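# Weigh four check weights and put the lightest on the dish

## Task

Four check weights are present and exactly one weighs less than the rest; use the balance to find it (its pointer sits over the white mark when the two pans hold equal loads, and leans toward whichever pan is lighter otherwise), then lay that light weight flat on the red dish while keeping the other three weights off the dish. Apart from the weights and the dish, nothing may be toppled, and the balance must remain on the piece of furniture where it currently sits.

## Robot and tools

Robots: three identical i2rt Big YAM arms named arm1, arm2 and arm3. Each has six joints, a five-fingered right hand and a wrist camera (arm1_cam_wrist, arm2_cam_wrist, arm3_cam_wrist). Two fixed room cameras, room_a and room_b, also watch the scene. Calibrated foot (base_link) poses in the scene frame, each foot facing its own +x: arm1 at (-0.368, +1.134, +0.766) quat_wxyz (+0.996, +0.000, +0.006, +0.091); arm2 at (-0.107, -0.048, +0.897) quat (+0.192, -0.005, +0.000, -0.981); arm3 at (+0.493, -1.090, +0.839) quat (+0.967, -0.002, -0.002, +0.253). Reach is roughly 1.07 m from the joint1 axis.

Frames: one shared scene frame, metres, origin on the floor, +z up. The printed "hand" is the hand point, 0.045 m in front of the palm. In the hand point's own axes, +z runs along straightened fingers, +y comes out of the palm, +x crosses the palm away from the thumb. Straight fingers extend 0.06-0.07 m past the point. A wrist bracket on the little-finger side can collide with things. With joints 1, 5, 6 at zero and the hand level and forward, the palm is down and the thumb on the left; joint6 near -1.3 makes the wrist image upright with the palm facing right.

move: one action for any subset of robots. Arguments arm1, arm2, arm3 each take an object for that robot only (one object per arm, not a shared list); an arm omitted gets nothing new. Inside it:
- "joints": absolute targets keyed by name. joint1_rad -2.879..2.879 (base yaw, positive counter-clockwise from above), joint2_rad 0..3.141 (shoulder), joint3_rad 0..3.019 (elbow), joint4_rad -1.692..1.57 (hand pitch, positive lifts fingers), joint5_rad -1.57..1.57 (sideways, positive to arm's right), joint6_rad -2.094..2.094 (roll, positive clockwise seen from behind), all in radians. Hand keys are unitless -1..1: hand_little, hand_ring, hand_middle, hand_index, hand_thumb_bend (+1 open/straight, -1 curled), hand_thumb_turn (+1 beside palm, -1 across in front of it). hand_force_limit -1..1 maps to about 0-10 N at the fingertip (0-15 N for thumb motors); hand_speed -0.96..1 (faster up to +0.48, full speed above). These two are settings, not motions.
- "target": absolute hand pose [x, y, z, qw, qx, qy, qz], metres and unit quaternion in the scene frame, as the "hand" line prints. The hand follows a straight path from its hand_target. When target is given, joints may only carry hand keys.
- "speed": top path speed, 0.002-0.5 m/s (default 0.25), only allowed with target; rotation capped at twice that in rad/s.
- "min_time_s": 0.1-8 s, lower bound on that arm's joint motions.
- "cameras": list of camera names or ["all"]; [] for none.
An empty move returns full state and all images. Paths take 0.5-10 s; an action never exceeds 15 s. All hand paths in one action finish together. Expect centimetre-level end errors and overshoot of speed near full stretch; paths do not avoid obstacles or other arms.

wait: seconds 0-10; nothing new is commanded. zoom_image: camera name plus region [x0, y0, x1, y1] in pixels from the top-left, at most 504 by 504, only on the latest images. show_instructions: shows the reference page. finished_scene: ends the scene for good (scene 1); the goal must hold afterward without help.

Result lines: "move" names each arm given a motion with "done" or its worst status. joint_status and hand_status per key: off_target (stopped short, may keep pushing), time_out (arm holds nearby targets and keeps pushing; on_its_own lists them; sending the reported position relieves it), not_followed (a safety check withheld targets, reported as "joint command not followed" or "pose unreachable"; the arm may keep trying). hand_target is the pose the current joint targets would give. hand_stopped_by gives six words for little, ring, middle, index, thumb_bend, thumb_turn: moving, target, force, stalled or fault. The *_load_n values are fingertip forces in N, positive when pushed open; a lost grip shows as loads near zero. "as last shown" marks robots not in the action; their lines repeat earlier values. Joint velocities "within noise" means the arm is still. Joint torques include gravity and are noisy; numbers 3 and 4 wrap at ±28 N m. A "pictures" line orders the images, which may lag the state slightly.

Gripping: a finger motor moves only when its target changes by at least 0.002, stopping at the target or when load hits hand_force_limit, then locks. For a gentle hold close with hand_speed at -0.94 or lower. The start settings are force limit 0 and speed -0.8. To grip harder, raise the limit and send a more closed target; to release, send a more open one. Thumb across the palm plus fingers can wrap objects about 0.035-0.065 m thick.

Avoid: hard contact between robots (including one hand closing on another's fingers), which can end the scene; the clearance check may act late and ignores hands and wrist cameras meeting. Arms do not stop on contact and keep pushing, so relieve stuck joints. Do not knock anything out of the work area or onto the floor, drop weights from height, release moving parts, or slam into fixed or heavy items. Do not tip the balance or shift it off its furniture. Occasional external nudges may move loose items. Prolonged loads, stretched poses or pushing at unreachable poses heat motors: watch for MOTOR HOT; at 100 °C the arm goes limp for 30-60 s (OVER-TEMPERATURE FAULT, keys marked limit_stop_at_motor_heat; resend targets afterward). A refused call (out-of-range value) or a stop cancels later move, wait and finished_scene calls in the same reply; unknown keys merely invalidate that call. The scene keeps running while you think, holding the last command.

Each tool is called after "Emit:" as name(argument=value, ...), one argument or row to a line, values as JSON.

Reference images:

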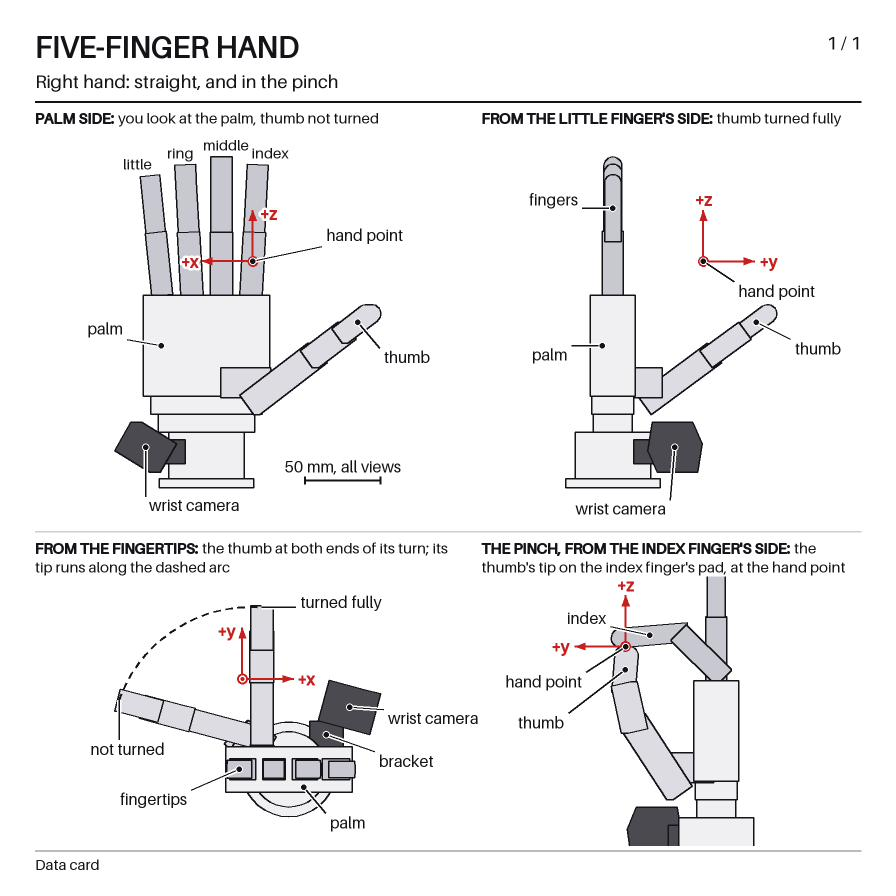

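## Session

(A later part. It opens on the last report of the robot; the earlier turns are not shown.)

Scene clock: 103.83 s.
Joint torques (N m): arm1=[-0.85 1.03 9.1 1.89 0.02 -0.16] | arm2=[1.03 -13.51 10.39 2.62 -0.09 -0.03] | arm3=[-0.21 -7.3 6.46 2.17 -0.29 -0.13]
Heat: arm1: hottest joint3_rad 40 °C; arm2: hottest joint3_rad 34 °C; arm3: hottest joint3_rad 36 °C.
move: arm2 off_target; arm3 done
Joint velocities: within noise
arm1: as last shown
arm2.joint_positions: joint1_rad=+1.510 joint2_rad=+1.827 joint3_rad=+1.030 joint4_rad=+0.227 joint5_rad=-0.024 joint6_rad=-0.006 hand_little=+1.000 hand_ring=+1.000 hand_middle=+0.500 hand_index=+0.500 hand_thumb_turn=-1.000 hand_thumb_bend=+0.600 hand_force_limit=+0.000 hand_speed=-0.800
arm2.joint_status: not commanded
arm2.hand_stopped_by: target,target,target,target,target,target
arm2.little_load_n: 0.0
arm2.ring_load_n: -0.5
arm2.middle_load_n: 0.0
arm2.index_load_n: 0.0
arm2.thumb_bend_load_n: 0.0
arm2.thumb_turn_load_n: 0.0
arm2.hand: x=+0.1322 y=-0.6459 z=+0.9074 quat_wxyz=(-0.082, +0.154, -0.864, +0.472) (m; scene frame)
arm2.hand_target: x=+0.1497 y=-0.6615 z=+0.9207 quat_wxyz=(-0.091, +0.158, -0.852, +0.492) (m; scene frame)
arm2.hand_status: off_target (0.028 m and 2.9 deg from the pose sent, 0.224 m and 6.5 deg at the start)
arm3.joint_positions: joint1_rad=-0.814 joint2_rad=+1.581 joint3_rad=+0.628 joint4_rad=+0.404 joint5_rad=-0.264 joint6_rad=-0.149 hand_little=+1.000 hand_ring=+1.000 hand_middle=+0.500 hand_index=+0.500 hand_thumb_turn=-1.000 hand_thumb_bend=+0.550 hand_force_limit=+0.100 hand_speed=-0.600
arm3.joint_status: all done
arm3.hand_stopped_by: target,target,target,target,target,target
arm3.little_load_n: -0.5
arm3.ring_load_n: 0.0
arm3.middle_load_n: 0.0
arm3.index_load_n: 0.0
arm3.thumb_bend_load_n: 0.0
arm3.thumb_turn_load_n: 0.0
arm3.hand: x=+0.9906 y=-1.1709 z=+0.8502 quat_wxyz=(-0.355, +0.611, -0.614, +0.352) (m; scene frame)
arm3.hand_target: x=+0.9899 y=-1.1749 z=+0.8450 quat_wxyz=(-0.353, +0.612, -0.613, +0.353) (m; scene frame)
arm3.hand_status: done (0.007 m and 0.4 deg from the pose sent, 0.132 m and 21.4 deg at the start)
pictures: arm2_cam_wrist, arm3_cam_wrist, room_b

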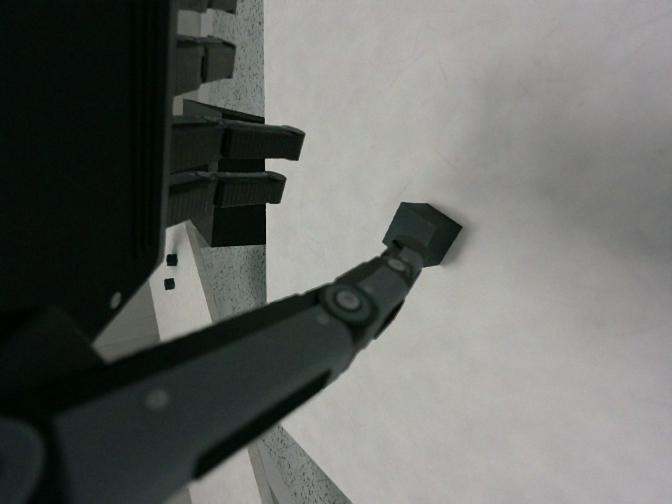

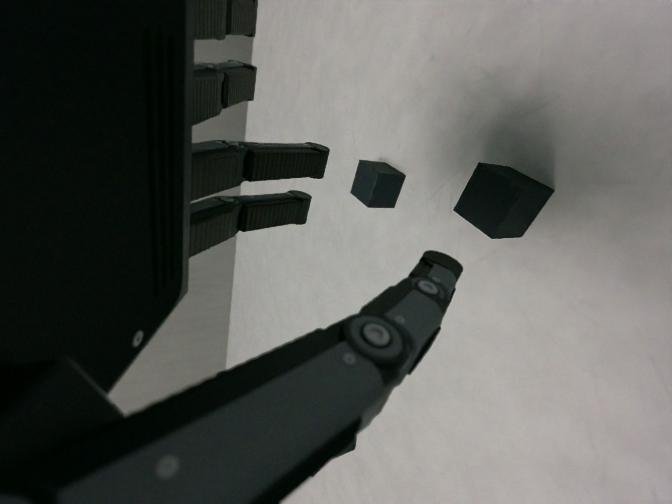

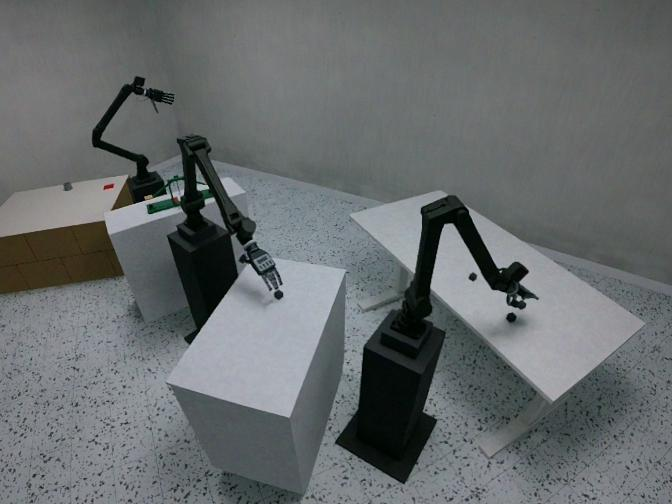

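Emit:
move(
  arm2={"target":[0.170,-0.677,0.88,0.0911,-0.1578,0.8515,-0.4916],"speed":0.1},
  arm3={"target":[1.003,-1.188,0.79,0.3536,-0.6124,0.6124,-0.3536],"speed":0.1},
  cameras=["arm2_cam_wrist","arm3_cam_wrist","room_b"],
)

Emit:
zoom_image(
  camera="arm2_cam_wrist",
  region=[300, 110, 540, 330],
)

Emit:
zoom_image(
  camera="arm3_cam_wrist",
  region=[300, 80, 600, 330],
)

Scene clock: 111.13 s.
Joint torques (N m): arm1=[-0.85 1.08 9.11 1.88 0.02 -0.16] | arm2=[1.2 -14.68 9.73 2.62 0.08 -0.01] | arm3=[-0.32 -8.59 7.12 2.13 -0.3 -0.13]
Heat: arm1: hottest joint3_rad 40 °C; arm2: hottest joint3_rad 34 °C; arm3: hottest joint2_rad 35 °C.
move: arm2 off_target; arm3 off_target
Joint velocities: within noise
arm1: as last shown
arm2.joint_positions: joint1_rad=+1.538 joint2_rad=+1.945 joint3_rad=+1.080 joint4_rad=+0.296 joint5_rad=-0.005 joint6_rad=+0.004 hand_little=+1.000 hand_ring=+1.000 hand_middle=+0.500 hand_index=+0.500 hand_thumb_turn=-1.000 hand_thumb_bend=+0.600 hand_force_limit=+0.000 hand_speed=-0.800
arm2.joint_status: not commanded
arm2.hand_stopped_by: target,target,target,target,target,target
arm2.little_load_n: 0.0
arm2.ring_load_n: 0.0
arm2.middle_load_n: 0.0
arm2.index_load_n: 0.0
arm2.thumb_bend_load_n: 0.0
arm2.thumb_turn_load_n: 0.0
arm2.hand: x=+0.1529 y=-0.6608 z=+0.8688 quat_wxyz=(-0.083, +0.157, -0.863, +0.473) (m; scene frame)
arm2.hand_target: x=+0.1695 y=-0.6757 z=+0.8806 quat_wxyz=(-0.091, +0.158, -0.852, +0.491) (m; scene frame)
arm2.hand_status: off_target (0.026 m and 2.7 deg from the pose sent, 0.056 m and 2.9 deg at the start)
arm3.joint_positions: joint1_rad=-0.834 joint2_rad=+1.780 joint3_rad=+0.628 joint4_rad=+0.571 joint5_rad=-0.282 joint6_rad=-0.161 hand_little=+1.000 hand_ring=+1.000 hand_middle=+0.500 hand_index=+0.500 hand_thumb_turn=-1.000 hand_thumb_bend=+0.550 hand_force_limit=+0.100 hand_speed=-0.600
arm3.joint_status: not commanded
arm3.hand_stopped_by: target,target,target,target,target,target
arm3.little_load_n: 0.0
arm3.ring_load_n: 0.0
arm3.middle_load_n: 0.0
arm3.index_load_n: 0.0
arm3.thumb_bend_load_n: 0.0
arm3.thumb_turn_load_n: 0.0
arm3.hand: x=+0.9903 y=-1.1786 z=+0.7856 quat_wxyz=(-0.350, +0.615, -0.619, +0.341) (m; scene frame)
arm3.hand_target: x=+1.0025 y=-1.1879 z=+0.7904 quat_wxyz=(-0.353, +0.612, -0.612, +0.354) (m; scene frame)
arm3.hand_status: off_target (0.016 m and 1.7 deg from the pose sent, 0.064 m and 0.3 deg at the start)
pictures: arm2_cam_wrist, arm3_cam_wrist, room_b

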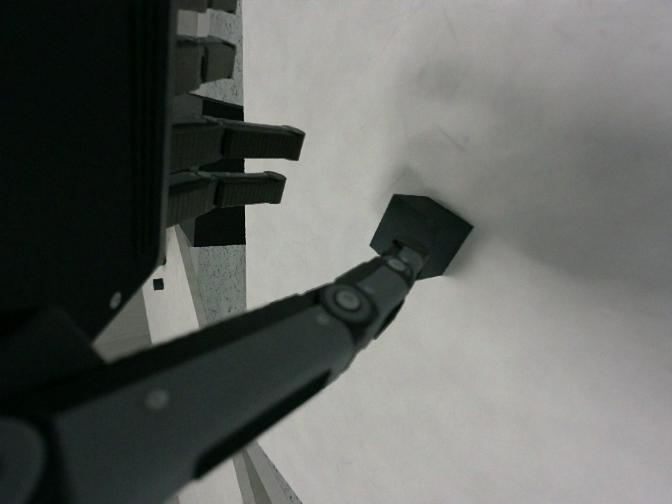

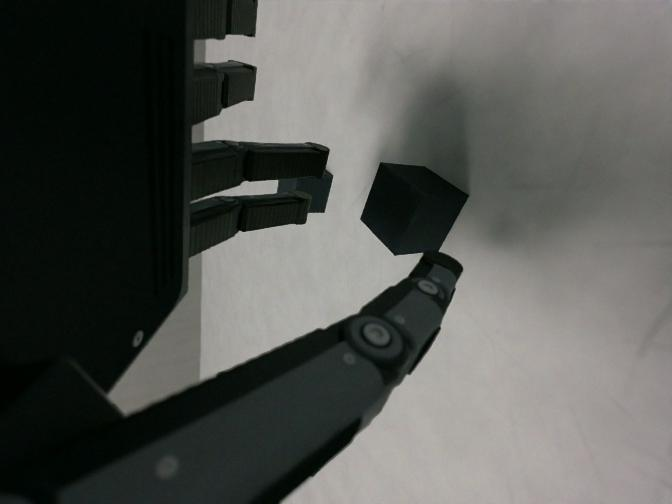

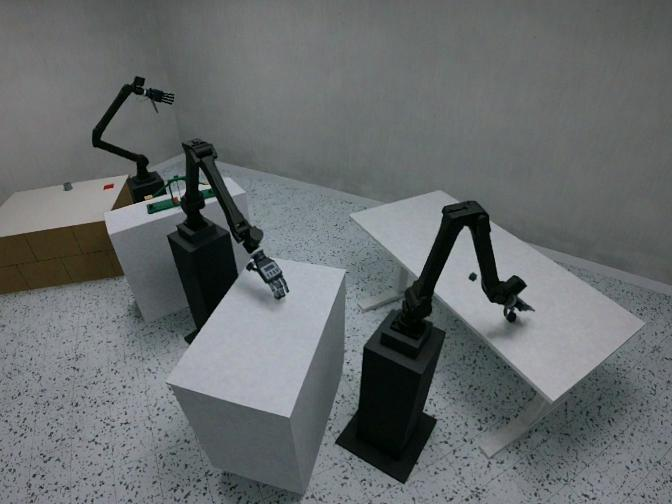

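Scaled by 2.100.

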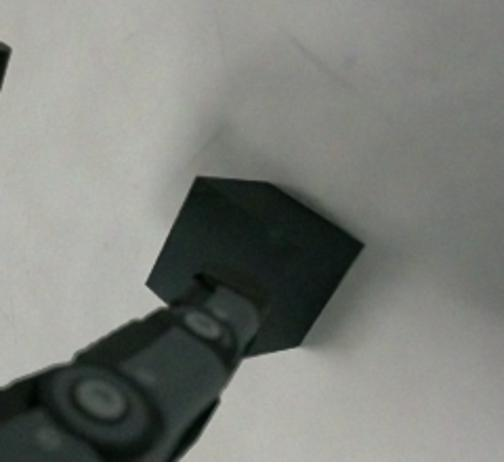

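Scaled by 1.680.

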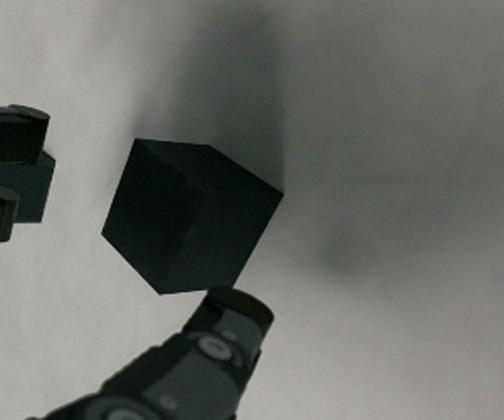

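Emit:
move(
  arm2={"target":[0.170,-0.670,0.855,0.1040,-0.1801,0.8471,-0.4891],"speed":0.06,"joints":{"hand_thumb_bend":0.5}},
  arm3={"target":[1.012,-1.193,0.760,0.3536,-0.6124,0.6124,-0.3536],"speed":0.06,"joints":{"hand_thumb_bend":0.5}},
  cameras=["arm2_cam_wrist","arm3_cam_wrist","room_b"],
)

Emit:
zoom_image(
  camera="arm2_cam_wrist",
  region=[280, 130, 520, 330],
)

Emit:
zoom_image(
  camera="arm3_cam_wrist",
  region=[280, 130, 520, 330],
)

Scene clock: 114.03 s.
Joint torques (N m): arm1=[-0.85 1.03 9.1 1.88 0.02 -0.16] | arm2=[0.38 -14.68 8.05 2.61 -0.09 -0.14] | arm3=[-0.44 -8.94 6.72 2.14 -0.3 -0.12]
Heat: arm1: hottest joint3_rad 40 °C; arm2: hottest joint3_rad 34 °C; arm3: hottest joint2_rad 35 °C.
move: arm2 off_target; arm3 off_target
Joint velocities: within noise
arm1: as last shown
arm2.joint_positions: joint1_rad=+1.538 joint2_rad=+1.990 joint3_rad=+1.080 joint4_rad=+0.359 joint5_rad=-0.053 joint6_rad=-0.013 hand_little=+1.000 hand_ring=+1.000 hand_middle=+0.500 hand_index=+0.500 hand_thumb_turn=-1.000 hand_thumb_bend=+0.500 hand_force_limit=+0.000 hand_speed=-0.800
arm2.joint_status: all done
arm2.hand_stopped_by: target,target,target,target,target,target
arm2.little_load_n: 0.0
arm2.ring_load_n: 0.0
arm2.middle_load_n: 0.0
arm2.index_load_n: 0.0
arm2.thumb_bend_load_n: 0.0
arm2.thumb_turn_load_n: -0.5
arm2.hand: x=+0.1614 y=-0.6606 z=+0.8518 quat_wxyz=(-0.101, +0.174, -0.856, +0.477) (m; scene frame)
arm2.hand_target: x=+0.1698 y=-0.6696 z=+0.8552 quat_wxyz=(-0.104, +0.180, -0.847, +0.489) (m; scene frame)
arm2.hand_status: off_target (0.013 m and 1.8 deg from the pose sent, 0.024 m and 4.4 deg at the start)
arm3.joint_positions: joint1_rad=-0.838 joint2_rad=+1.886 joint3_rad=+0.656 joint4_rad=+0.650 joint5_rad=-0.286 joint6_rad=-0.164 hand_little=+1.000 hand_ring=+1.000 hand_middle=+0.500 hand_index=+0.500 hand_thumb_turn=-1.000 hand_thumb_bend=+0.500 hand_force_limit=+0.100 hand_speed=-0.600
arm3.joint_status: all done
arm3.hand_stopped_by: target,target,target,target,target,target
arm3.little_load_n: 0.0
arm3.ring_load_n: 0.0
arm3.middle_load_n: 0.0
arm3.index_load_n: 0.0
arm3.thumb_bend_load_n: 0.0
arm3.thumb_turn_load_n: 0.0
arm3.hand: x=+0.9989 y=-1.1832 z=+0.7574 quat_wxyz=(-0.350, +0.615, -0.619, +0.341) (m; scene frame)
arm3.hand_target: x=+1.0115 y=-1.1929 z=+0.7603 quat_wxyz=(-0.353, +0.612, -0.612, +0.354) (m; scene frame)
arm3.hand_status: off_target (0.017 m and 1.7 deg from the pose sent, 0.036 m and 1.7 deg at the start)
pictures: arm2_cam_wrist, arm3_cam_wrist, room_b

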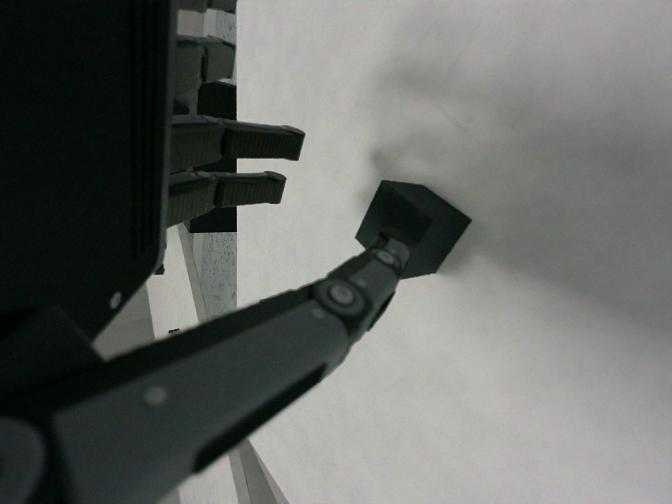

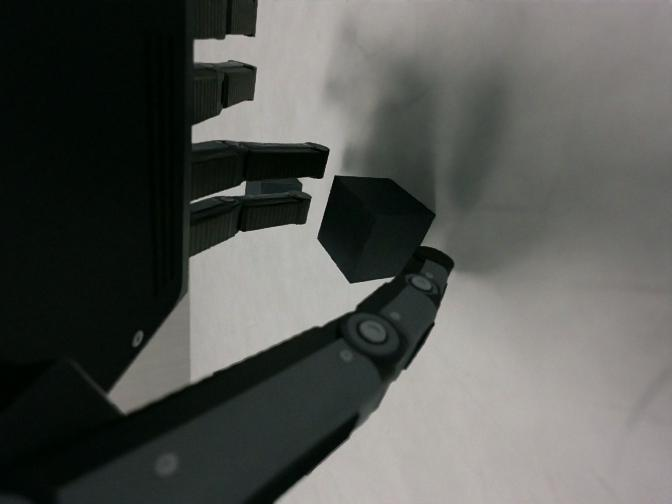

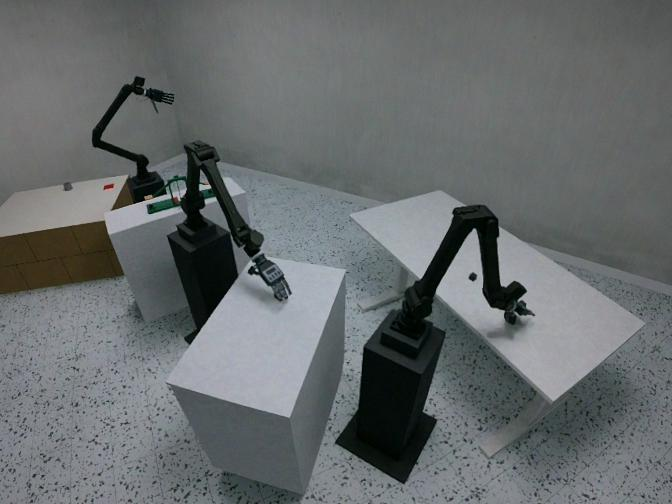

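Scaled by 2.100.

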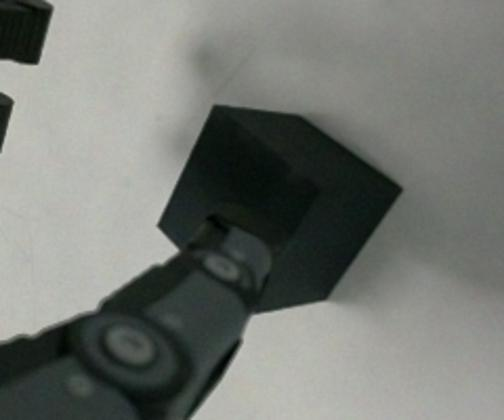

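Scaled by 2.100.

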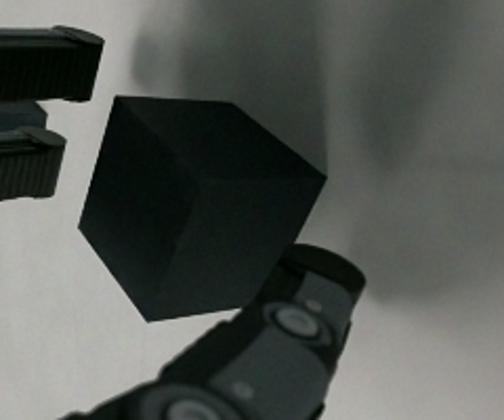

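Emit:
move(
  arm2={"target":[0.155,-0.657,0.857,0.1252,-0.2168,0.8384,-0.4840],"speed":0.06,"joints":{"hand_thumb_bend":0.55}},
  arm3={"target":[1.020,-1.192,0.760,0.3536,-0.6124,0.6124,-0.3536],"speed":0.06},
  cameras=["arm2_cam_wrist","arm3_cam_wrist"],
)

Emit:
zoom_image(
  camera="arm2_cam_wrist",
  region=[280, 130, 520, 330],
)

Emit:
zoom_image(
  camera="arm3_cam_wrist",
  region=[280, 130, 520, 330],
)

Scene clock: 118.30 s.
Joint torques (N m): arm1=[-0.91 1.03 9.1 1.88 0.02 -0.16] | arm2=[-1.44 -16.26 6.32 2.58 -0.16 -0.11] | arm3=[0.38 -9.05 6.86 1.74 -0.01 -0.08]
Heat: arm1: hottest joint3_rad 41 °C; arm2: hottest joint3_rad 34 °C; arm3: hottest joint2_rad 35 °C.
move: arm2 off_target; arm3 off_target
Joint velocities: within noise
arm1.joint_positions: joint1_rad=+0.016 joint2_rad=+0.646 joint3_rad=+1.391 joint4_rad=-1.155 joint5_rad=+0.081 joint6_rad=-1.344 hand_little=+1.000 hand_ring=+1.000 hand_middle=+1.000 hand_index=+1.000 hand_thumb_turn=+1.000 hand_thumb_bend=+1.000 hand_force_limit=+0.000 hand_speed=-0.800
arm1.joint_status: not commanded
arm1.hand_stopped_by: target,target,target,target,target,target
arm1.little_load_n: 0.0
arm1.ring_load_n: 0.0
arm1.middle_load_n: 0.0
arm1.index_load_n: 0.0
arm1.thumb_bend_load_n: 0.0
arm1.thumb_turn_load_n: 0.0
arm1.hand: x=-0.0882 y=+1.1205 z=+1.2896 quat_wxyz=(-0.082, +0.839, -0.034, +0.538) (m; scene frame)
arm1.hand_target: x=-0.0899 y=+1.1201 z=+1.2992 quat_wxyz=(-0.084, +0.833, -0.035, +0.546) (m; scene frame)
arm1.hand_status: not commanded
arm2.joint_positions: joint1_rad=+1.519 joint2_rad=+1.990 joint3_rad=+1.061 joint4_rad=+0.366 joint5_rad=-0.163 joint6_rad=-0.077 hand_little=+1.000 hand_ring=+1.000 hand_middle=+0.500 hand_index=+0.500 hand_thumb_turn=-1.000 hand_thumb_bend=+0.550 hand_force_limit=+0.000 hand_speed=-0.800
arm2.joint_status: all done
arm2.hand_stopped_by: target,target,target,target,target,target
arm2.little_load_n: 0.0
arm2.ring_load_n: 0.0
arm2.middle_load_n: 0.0
arm2.index_load_n: 0.0
arm2.thumb_bend_load_n: 0.0
arm2.thumb_turn_load_n: 0.0
arm2.hand: x=+0.1615 y=-0.6474 z=+0.8461 quat_wxyz=(-0.128, +0.220, -0.846, +0.468) (m; scene frame)
arm2.hand_target: x=+0.1549 y=-0.6568 z=+0.8569 quat_wxyz=(-0.125, +0.217, -0.839, +0.484) (m; scene frame)
arm2.hand_status: off_target (0.016 m and 2.1 deg from the pose sent, 0.009 m and 6.0 deg at the start)
arm3.joint_positions: joint1_rad=-0.838 joint2_rad=+1.894 joint3_rad=+0.676 joint4_rad=+0.650 joint5_rad=-0.286 joint6_rad=-0.164 hand_little=+1.000 hand_ring=+1.000 hand_middle=+0.500 hand_index=+0.500 hand_thumb_turn=-1.000 hand_thumb_bend=+0.500 hand_force_limit=+0.100 hand_speed=-0.600
arm3.joint_status: not commanded
arm3.hand_stopped_by: target,target,target,target,target,target
arm3.little_load_n: 0.0
arm3.ring_load_n: 0.0
arm3.middle_load_n: 0.0
arm3.index_load_n: 0.0
arm3.thumb_bend_load_n: 0.0
arm3.thumb_turn_load_n: 0.0
arm3.hand: x=+1.0080 y=-1.1862 z=+0.7599 quat_wxyz=(-0.353, +0.614, -0.616, +0.346) (m; scene frame)
arm3.hand_target: x=+1.0197 y=-1.1919 z=+0.7604 quat_wxyz=(-0.354, +0.612, -0.612, +0.354) (m; scene frame)
arm3.hand_status: off_target (0.013 m and 1.0 deg from the pose sent, 0.023 m and 1.7 deg at the start)
pictures: arm2_cam_wrist, arm3_cam_wrist

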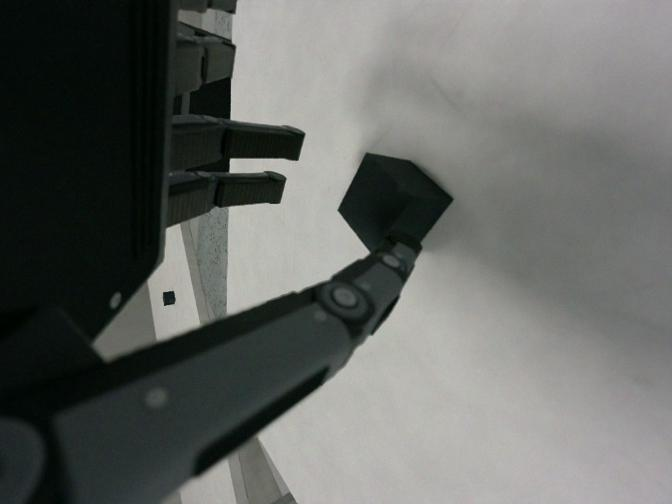

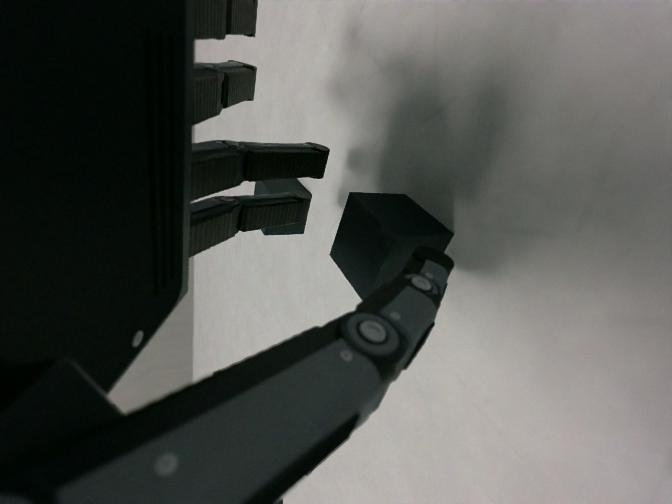

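Scaled by 2.100.

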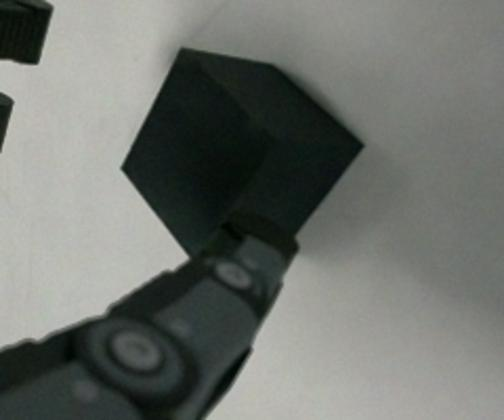

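Scaled by 2.100.

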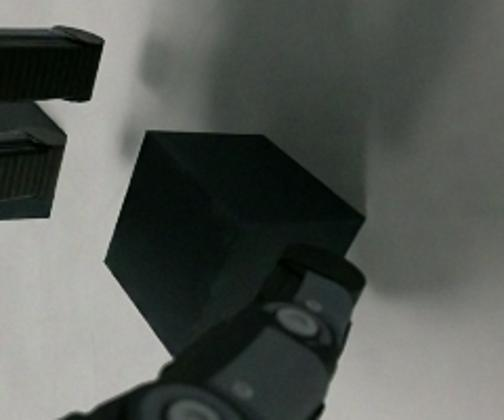

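Emit:
move(
  arm2={"target":[0.158,-0.668,0.89,0.0696,-0.1205,0.8575,-0.4951],"speed":0.12},
  arm3={"target":[1.013,-1.1885,0.759,0.3536,-0.6124,0.6124,-0.3536],"speed":0.06},
  cameras=["arm2_cam_wrist","arm3_cam_wrist"],
)

Emit:
zoom_image(
  camera="arm2_cam_wrist",
  region=[280, 130, 520, 330],
)

Emit:
zoom_image(
  camera="arm3_cam_wrist",
  region=[280, 130, 520, 330],
)

Scene clock: 121.70 s.
Joint torques (N m): arm1=[-0.85 1.03 9.1 1.88 0.02 -0.16] | arm2=[1.08 -16.21 7.99 1.24 0.14 -0.04] | arm3=[0.56 -9.47 5.22 2.15 0.04 -0.07]
Heat: arm1: hottest joint3_rad 41 °C; arm2: hottest joint3_rad 33 °C; arm3: hottest joint2_rad 36 °C.
move: arm2 off_target; arm3 done
Joint velocities: within noise
arm1: as last shown
arm2.joint_positions: joint1_rad=+1.546 joint2_rad=+1.926 joint3_rad=+1.061 joint4_rad=+0.328 joint5_rad=+0.077 joint6_rad=+0.051 hand_little=+1.000 hand_ring=+1.000 hand_middle=+0.500 hand_index=+0.500 hand_thumb_turn=-1.000 hand_thumb_bend=+0.550 hand_force_limit=+0.000 hand_speed=-0.800
arm2.joint_status: not commanded
arm2.hand_stopped_by: target,target,target,target,target,target
arm2.little_load_n: 0.0
arm2.ring_load_n: 0.5
arm2.middle_load_n: 0.0
arm2.index_load_n: 0.0
arm2.thumb_bend_load_n: 0.0
arm2.thumb_turn_load_n: 0.0
arm2.hand: x=+0.1468 y=-0.6653 z=+0.8785 quat_wxyz=(-0.064, +0.119, -0.861, +0.491) (m; scene frame)
arm2.hand_target: x=+0.1579 y=-0.6678 z=+0.8900 quat_wxyz=(-0.070, +0.121, -0.858, +0.495) (m; scene frame)
arm2.hand_status: off_target (0.016 m and 0.9 deg from the pose sent, 0.049 m and 13.6 deg at the start)
arm3.joint_positions: joint1_rad=-0.838 joint2_rad=+1.894 joint3_rad=+0.676 joint4_rad=+0.656 joint5_rad=-0.285 joint6_rad=-0.164 hand_little=+1.000 hand_ring=+1.000 hand_middle=+0.500 hand_index=+0.500 hand_thumb_turn=-1.000 hand_thumb_bend=+0.500 hand_force_limit=+0.100 hand_speed=-0.600
arm3.joint_status: not commanded
arm3.hand_stopped_by: target,target,target,target,target,target
arm3.little_load_n: 0.0
arm3.ring_load_n: 0.0
arm3.middle_load_n: 0.0
arm3.index_load_n: 0.0
arm3.thumb_bend_load_n: 0.0
arm3.thumb_turn_load_n: 0.0
arm3.hand: x=+1.0091 y=-1.1868 z=+0.7610 quat_wxyz=(-0.354, +0.613, -0.615, +0.349) (m; scene frame)
arm3.hand_target: x=+1.0130 y=-1.1884 z=+0.7592 quat_wxyz=(-0.354, +0.612, -0.612, +0.354) (m; scene frame)
arm3.hand_status: done (0.005 m and 0.6 deg from the pose sent, 0.006 m and 1.0 deg at the start)
pictures: arm2_cam_wrist, arm3_cam_wrist

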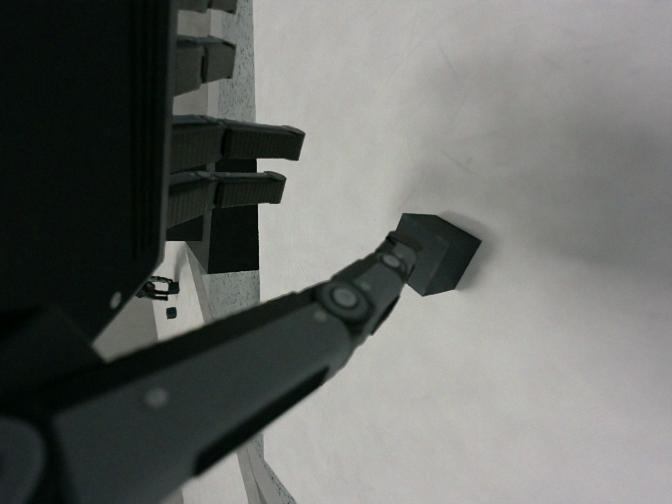

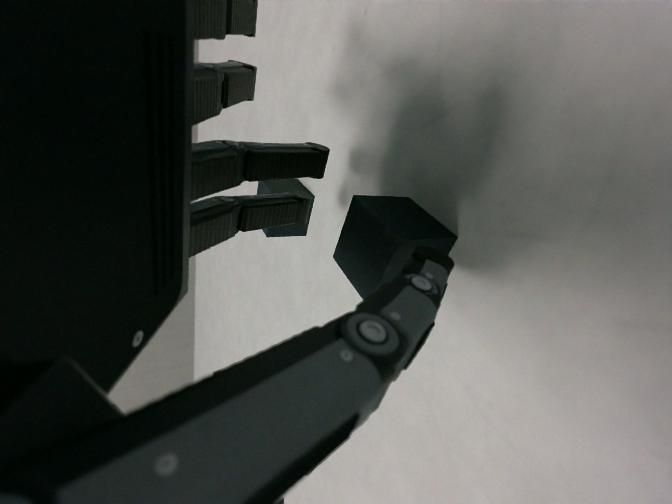

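Scaled by 2.100.

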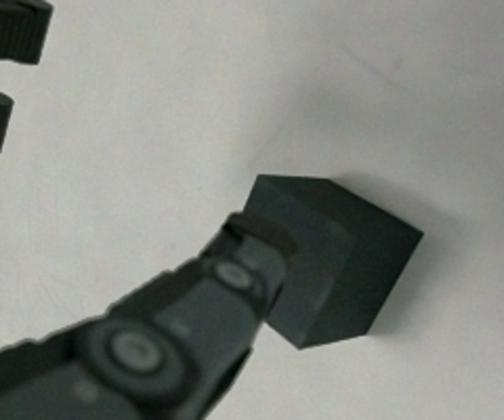

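Scaled by 2.100.

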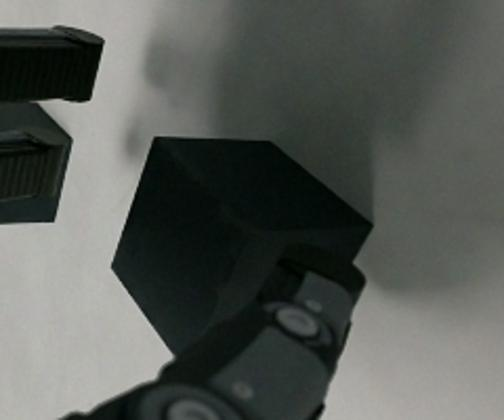

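Emit:
move(
  arm2={"target":[0.164,-0.661,0.866,0.0696,-0.1205,0.8575,-0.4951],"speed":0.08},
  arm3={"target":[1.005,-1.181,0.7555,0.3536,-0.6124,0.6124,-0.3536],"speed":0.06},
  cameras=["arm2_cam_wrist","arm3_cam_wrist"],
)

Emit:
zoom_image(
  camera="arm2_cam_wrist",
  region=[280, 130, 520, 330],
)

Emit:
zoom_image(
  camera="arm3_cam_wrist",
  region=[280, 130, 520, 330],
)

Scene clock: 123.83 s.
Joint torques (N m): arm1=[-0.85 1.03 9.1 1.88 0.02 -0.16] | arm2=[1.03 -14.45 6.71 2.69 0.11 -0.01] | arm3=[1.32 -9.23 4.22 2.17 0.04 -0.01]
Heat: arm1: hottest joint3_rad 41 °C; arm2: hottest joint3_rad 33 °C; arm3: hottest joint2_rad 36 °C.
move: arm2 off_target; arm3 done
Joint velocities: within noise
arm1: as last shown
arm2.joint_positions: joint1_rad=+1.561 joint2_rad=+1.940 joint3_rad=+1.057 joint4_rad=+0.350 joint5_rad=+0.090 joint6_rad=+0.059 hand_little=+1.000 hand_ring=+1.000 hand_middle=+0.500 hand_index=+0.500 hand_thumb_turn=-1.000 hand_thumb_bend=+0.550 hand_force_limit=+0.000 hand_speed=-0.800
arm2.joint_status: not commanded
arm2.hand_stopped_by: target,target,target,target,target,target
arm2.little_load_n: 0.0
arm2.ring_load_n: 0.0
arm2.middle_load_n: 0.0
arm2.index_load_n: 0.0
arm2.thumb_bend_load_n: 0.0
arm2.thumb_turn_load_n: 0.0
arm2.hand: x=+0.1539 y=-0.6625 z=+0.8719 quat_wxyz=(-0.064, +0.118, -0.860, +0.492) (m; scene frame)
arm2.hand_target: x=+0.1640 y=-0.6607 z=+0.8661 quat_wxyz=(-0.070, +0.121, -0.858, +0.495) (m; scene frame)
arm2.hand_status: off_target (0.012 m and 0.8 deg from the pose sent, 0.022 m and 0.9 deg at the start)
arm3.joint_positions: joint1_rad=-0.835 joint2_rad=+1.894 joint3_rad=+0.660 joint4_rad=+0.685 joint5_rad=-0.275 joint6_rad=-0.164 hand_little=+1.000 hand_ring=+1.000 hand_middle=+0.500 hand_index=+0.500 hand_thumb_turn=-1.000 hand_thumb_bend=+0.500 hand_force_limit=+0.100 hand_speed=-0.600
arm3.joint_status: not commanded
arm3.hand_stopped_by: target,target,target,target,target,target
arm3.little_load_n: 0.0
arm3.ring_load_n: 0.0
arm3.middle_load_n: 0.0
arm3.index_load_n: 0.0
arm3.thumb_bend_load_n: 0.0
arm3.thumb_turn_load_n: 0.0
arm3.hand: x=+1.0059 y=-1.1862 z=+0.7607 quat_wxyz=(-0.353, +0.611, -0.613, +0.356) (m; scene frame)
arm3.hand_target: x=+1.0049 y=-1.1810 z=+0.7556 quat_wxyz=(-0.353, +0.612, -0.612, +0.354) (m; scene frame)
arm3.hand_status: done (0.007 m and 0.3 deg from the pose sent, 0.009 m and 0.6 deg at the start)
pictures: arm2_cam_wrist, arm3_cam_wrist

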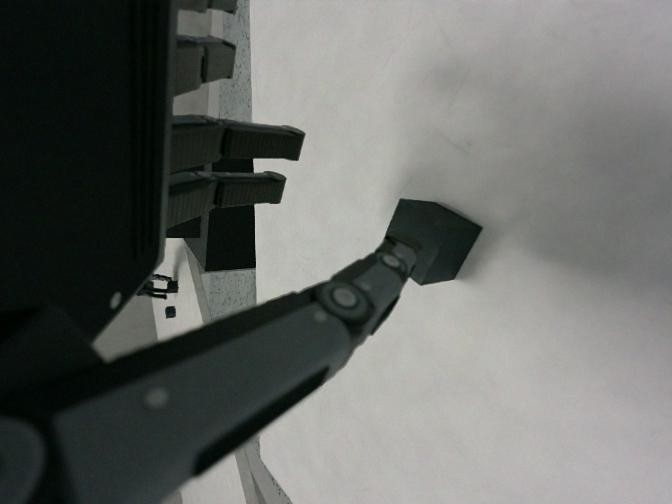

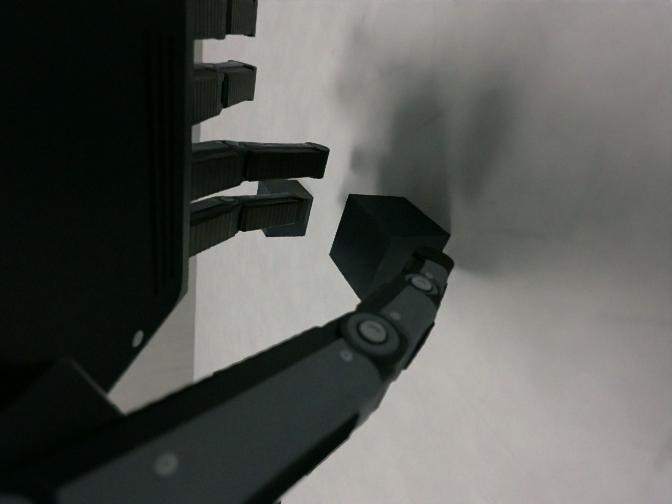

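Scaled by 2.100.

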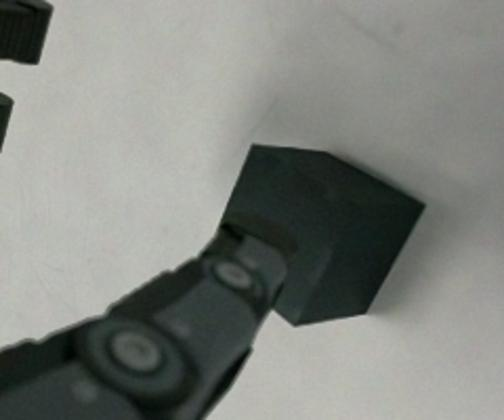

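Scaled by 2.100.

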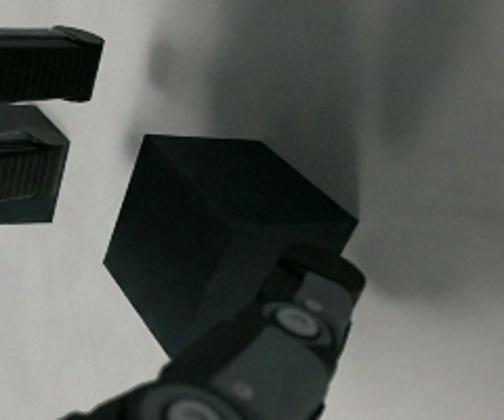

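Emit:
move(
  arm2={"target":[0.165,-0.654,0.846,0.0696,-0.1205,0.8575,-0.4951],"speed":0.08},
  arm3={"target":[1.000,-1.174,0.753,0.3536,-0.6124,0.6124,-0.3536],"speed":0.06},
  cameras=["arm2_cam_wrist","arm3_cam_wrist"],
)

Emit:
zoom_image(
  camera="arm2_cam_wrist",
  region=[280, 130, 520, 330],
)

Emit:
zoom_image(
  camera="arm3_cam_wrist",
  region=[280, 130, 520, 330],
)

Scene clock: 125.87 s.
Joint torques (N m): arm1=[-0.85 1.03 9.1 1.87 0.02 -0.16] | arm2=[0.97 -14.51 6.41 2.62 0.12 -0.02] | arm3=[1.26 -8.94 4.04 2.17 0.05 0.03]
Heat: arm1: hottest joint3_rad 41 °C; arm2: hottest joint3_rad 33 °C; arm3: hottest joint2_rad 36 °C.
move: arm2 off_target; arm3 done
Joint velocities: within noise
arm1: as last shown
arm2.joint_positions: joint1_rad=+1.567 joint2_rad=+1.977 joint3_rad=+1.034 joint4_rad=+0.406 joint5_rad=+0.097 joint6_rad=+0.063 hand_little=+1.000 hand_ring=+1.000 hand_middle=+0.500 hand_index=+0.500 hand_thumb_turn=-1.000 hand_thumb_bend=+0.550 hand_force_limit=+0.000 hand_speed=-0.800
arm2.joint_status: not commanded
arm2.hand_stopped_by: target,target,target,target,target,target
arm2.little_load_n: 0.0
arm2.ring_load_n: 0.0
arm2.middle_load_n: 0.0
arm2.index_load_n: 0.0
arm2.thumb_bend_load_n: 0.0
arm2.thumb_turn_load_n: 0.0
arm2.hand: x=+0.1541 y=-0.6556 z=+0.8502 quat_wxyz=(-0.064, +0.118, -0.861, +0.491) (m; scene frame)
arm2.hand_target: x=+0.1648 y=-0.6538 z=+0.8462 quat_wxyz=(-0.070, +0.121, -0.858, +0.495) (m; scene frame)
arm2.hand_status: off_target (0.012 m and 0.9 deg from the pose sent, 0.029 m and 0.8 deg at the start)
arm3.joint_positions: joint1_rad=-0.822 joint2_rad=+1.894 joint3_rad=+0.641 joint4_rad=+0.707 joint5_rad=-0.264 joint6_rad=-0.163 hand_little=+1.000 hand_ring=+1.000 hand_middle=+0.500 hand_index=+0.500 hand_thumb_turn=-1.000 hand_thumb_bend=+0.500 hand_force_limit=+0.100 hand_speed=-0.600
arm3.joint_status: not commanded
arm3.hand_stopped_by: target,target,target,target,target,target
arm3.little_load_n: 0.0
arm3.ring_load_n: 0.0
arm3.middle_load_n: 0.0
arm3.index_load_n: 0.0
arm3.thumb_bend_load_n: 0.0
arm3.thumb_turn_load_n: 0.0
arm3.hand: x=+1.0015 y=-1.1798 z=+0.7588 quat_wxyz=(-0.352, +0.612, -0.611, +0.357) (m; scene frame)
arm3.hand_target: x=+0.9999 y=-1.1741 z=+0.7532 quat_wxyz=(-0.354, +0.612, -0.612, +0.354) (m; scene frame)
arm3.hand_status: done (0.008 m and 0.5 deg from the pose sent, 0.016 m and 0.3 deg at the start)
pictures: arm2_cam_wrist, arm3_cam_wrist

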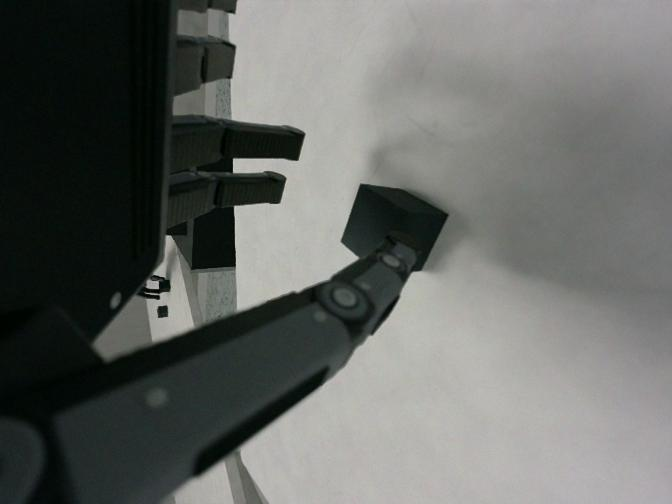

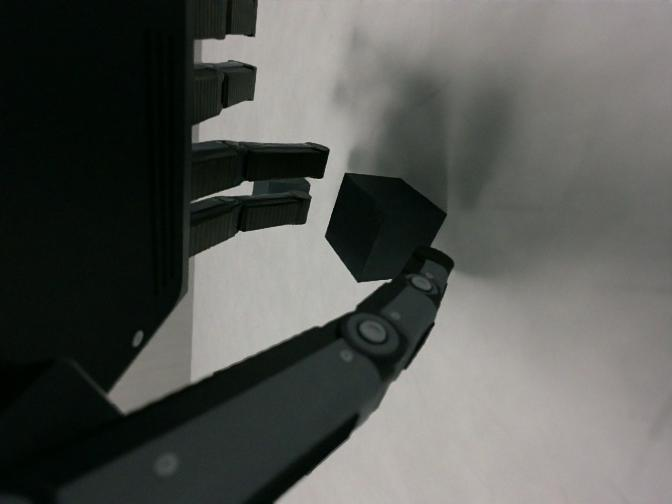

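Scaled by 2.100.

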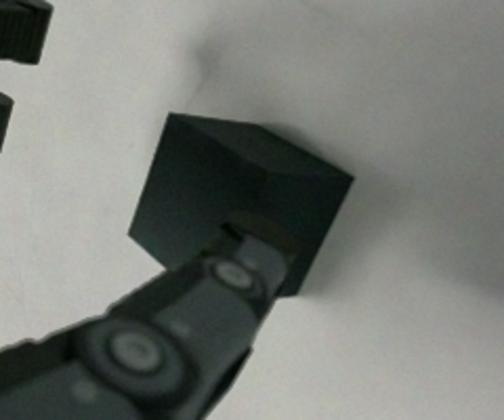

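Scaled by 2.100.

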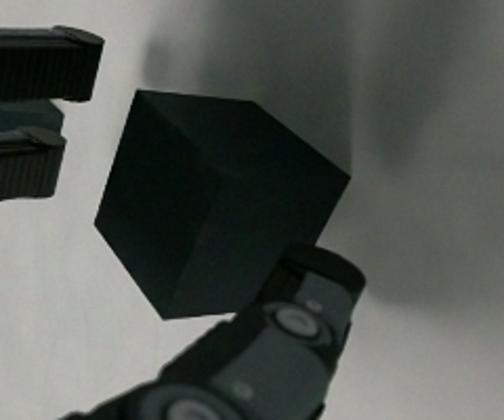

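Emit:
move(
  arm2={"target":[0.165,-0.654,0.839,0.0696,-0.1205,0.8575,-0.4951],"speed":0.06,"joints":{"hand_thumb_bend":0.5}},
  arm3={"joints":{"hand_index":-0.2,"hand_middle":-0.2,"hand_thumb_bend":0.0,"hand_force_limit":0.1,"hand_speed":-0.94}},
  cameras=["arm2_cam_wrist","arm3_cam_wrist"],
)

Emit:
zoom_image(
  camera="arm2_cam_wrist",
  region=[280, 130, 520, 330],
)

Emit:
zoom_image(
  camera="arm3_cam_wrist",
  region=[280, 130, 520, 330],
)

Scene clock: 129.30 s.
Joint torques (N m): arm1=[-0.85 1.03 9.1 1.88 0.02 -0.16] | arm2=[1.03 -14.21 6.27 2.62 0.12 -0.01] | arm3=[1.26 -9.11 4.03 2.15 0.03 0.03]
Heat: arm1: hottest joint3_rad 41 °C; arm2: hottest joint1_rad 32 °C; arm3: hottest joint2_rad 36 °C.
move: arm2 off_target; arm3 off_target
Joint velocities: within noise
arm1: as last shown
arm2.joint_positions: joint1_rad=+1.567 joint2_rad=+1.990 joint3_rad=+1.034 joint4_rad=+0.422 joint5_rad=+0.097 joint6_rad=+0.063 hand_little=+1.000 hand_ring=+1.000 hand_middle=+0.500 hand_index=+0.500 hand_thumb_turn=-1.000 hand_thumb_bend=+0.500 hand_force_limit=+0.000 hand_speed=-0.800
arm2.joint_status: all done
arm2.hand_stopped_by: target,target,target,target,target,target
arm2.little_load_n: 0.0
arm2.ring_load_n: 0.0
arm2.middle_load_n: -0.5
arm2.index_load_n: 0.0
arm2.thumb_bend_load_n: 0.0
arm2.thumb_turn_load_n: 0.0
arm2.hand: x=+0.1543 y=-0.6561 z=+0.8450 quat_wxyz=(-0.064, +0.117, -0.860, +0.492) (m; scene frame)
arm2.hand_target: x=+0.1649 y=-0.6537 z=+0.8392 quat_wxyz=(-0.070, +0.121, -0.858, +0.495) (m; scene frame)
arm2.hand_status: off_target (0.012 m and 0.8 deg from the pose sent, 0.016 m and 0.9 deg at the start)
arm3.joint_positions: joint1_rad=-0.821 joint2_rad=+1.894 joint3_rad=+0.641 joint4_rad=+0.707 joint5_rad=-0.263 joint6_rad=-0.162 hand_little=+1.000 hand_ring=+1.000 hand_middle=+0.107 hand_index=+0.096 hand_thumb_turn=-1.000 hand_thumb_bend=+0.287 hand_force_limit=+0.100 hand_speed=-0.940
arm3.joint_status: hand_middle off_target (ended at +0.107, target -0.200); hand_index off_target (ended at +0.096, target -0.200); hand_thumb_bend off_target (ended at +0.287, target +0.000); the others done
arm3.hand_stopped_by: target,target,force,force,force,target
arm3.little_load_n: 0.0
arm3.ring_load_n: 0.0
arm3.middle_load_n: 5.0
arm3.index_load_n: 8.5
arm3.thumb_bend_load_n: 8.5
arm3.thumb_turn_load_n: -2.0
arm3.hand: x=+1.0016 y=-1.1795 z=+0.7588 quat_wxyz=(-0.352, +0.612, -0.611, +0.357) (m; scene frame)
arm3.hand_target: x=+0.9999 y=-1.1740 z=+0.7531 quat_wxyz=(-0.353, +0.613, -0.612, +0.353) (m; scene frame)
arm3.hand_status: not commanded
pictures: arm2_cam_wrist, arm3_cam_wrist

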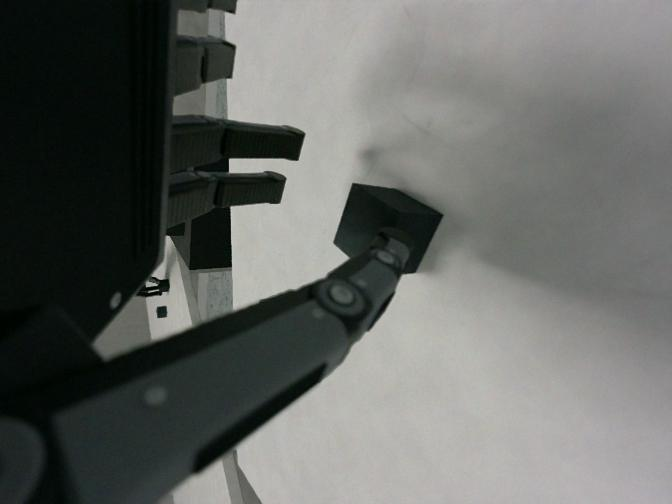

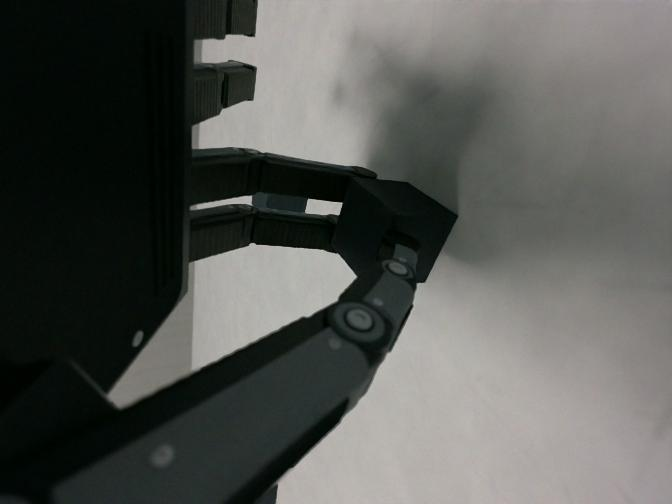

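Scaled by 2.100.

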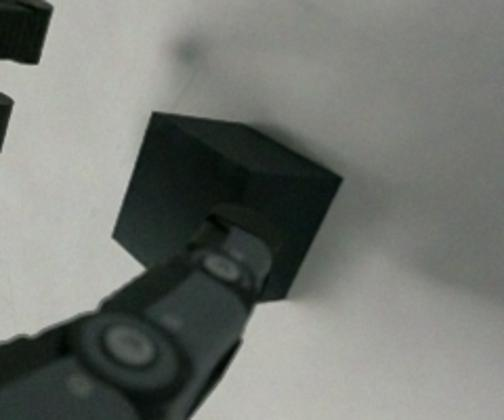

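Scaled by 2.100.

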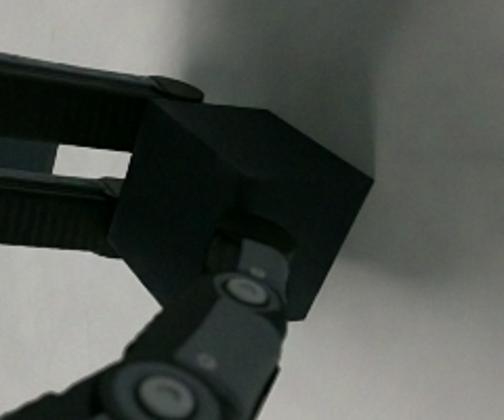

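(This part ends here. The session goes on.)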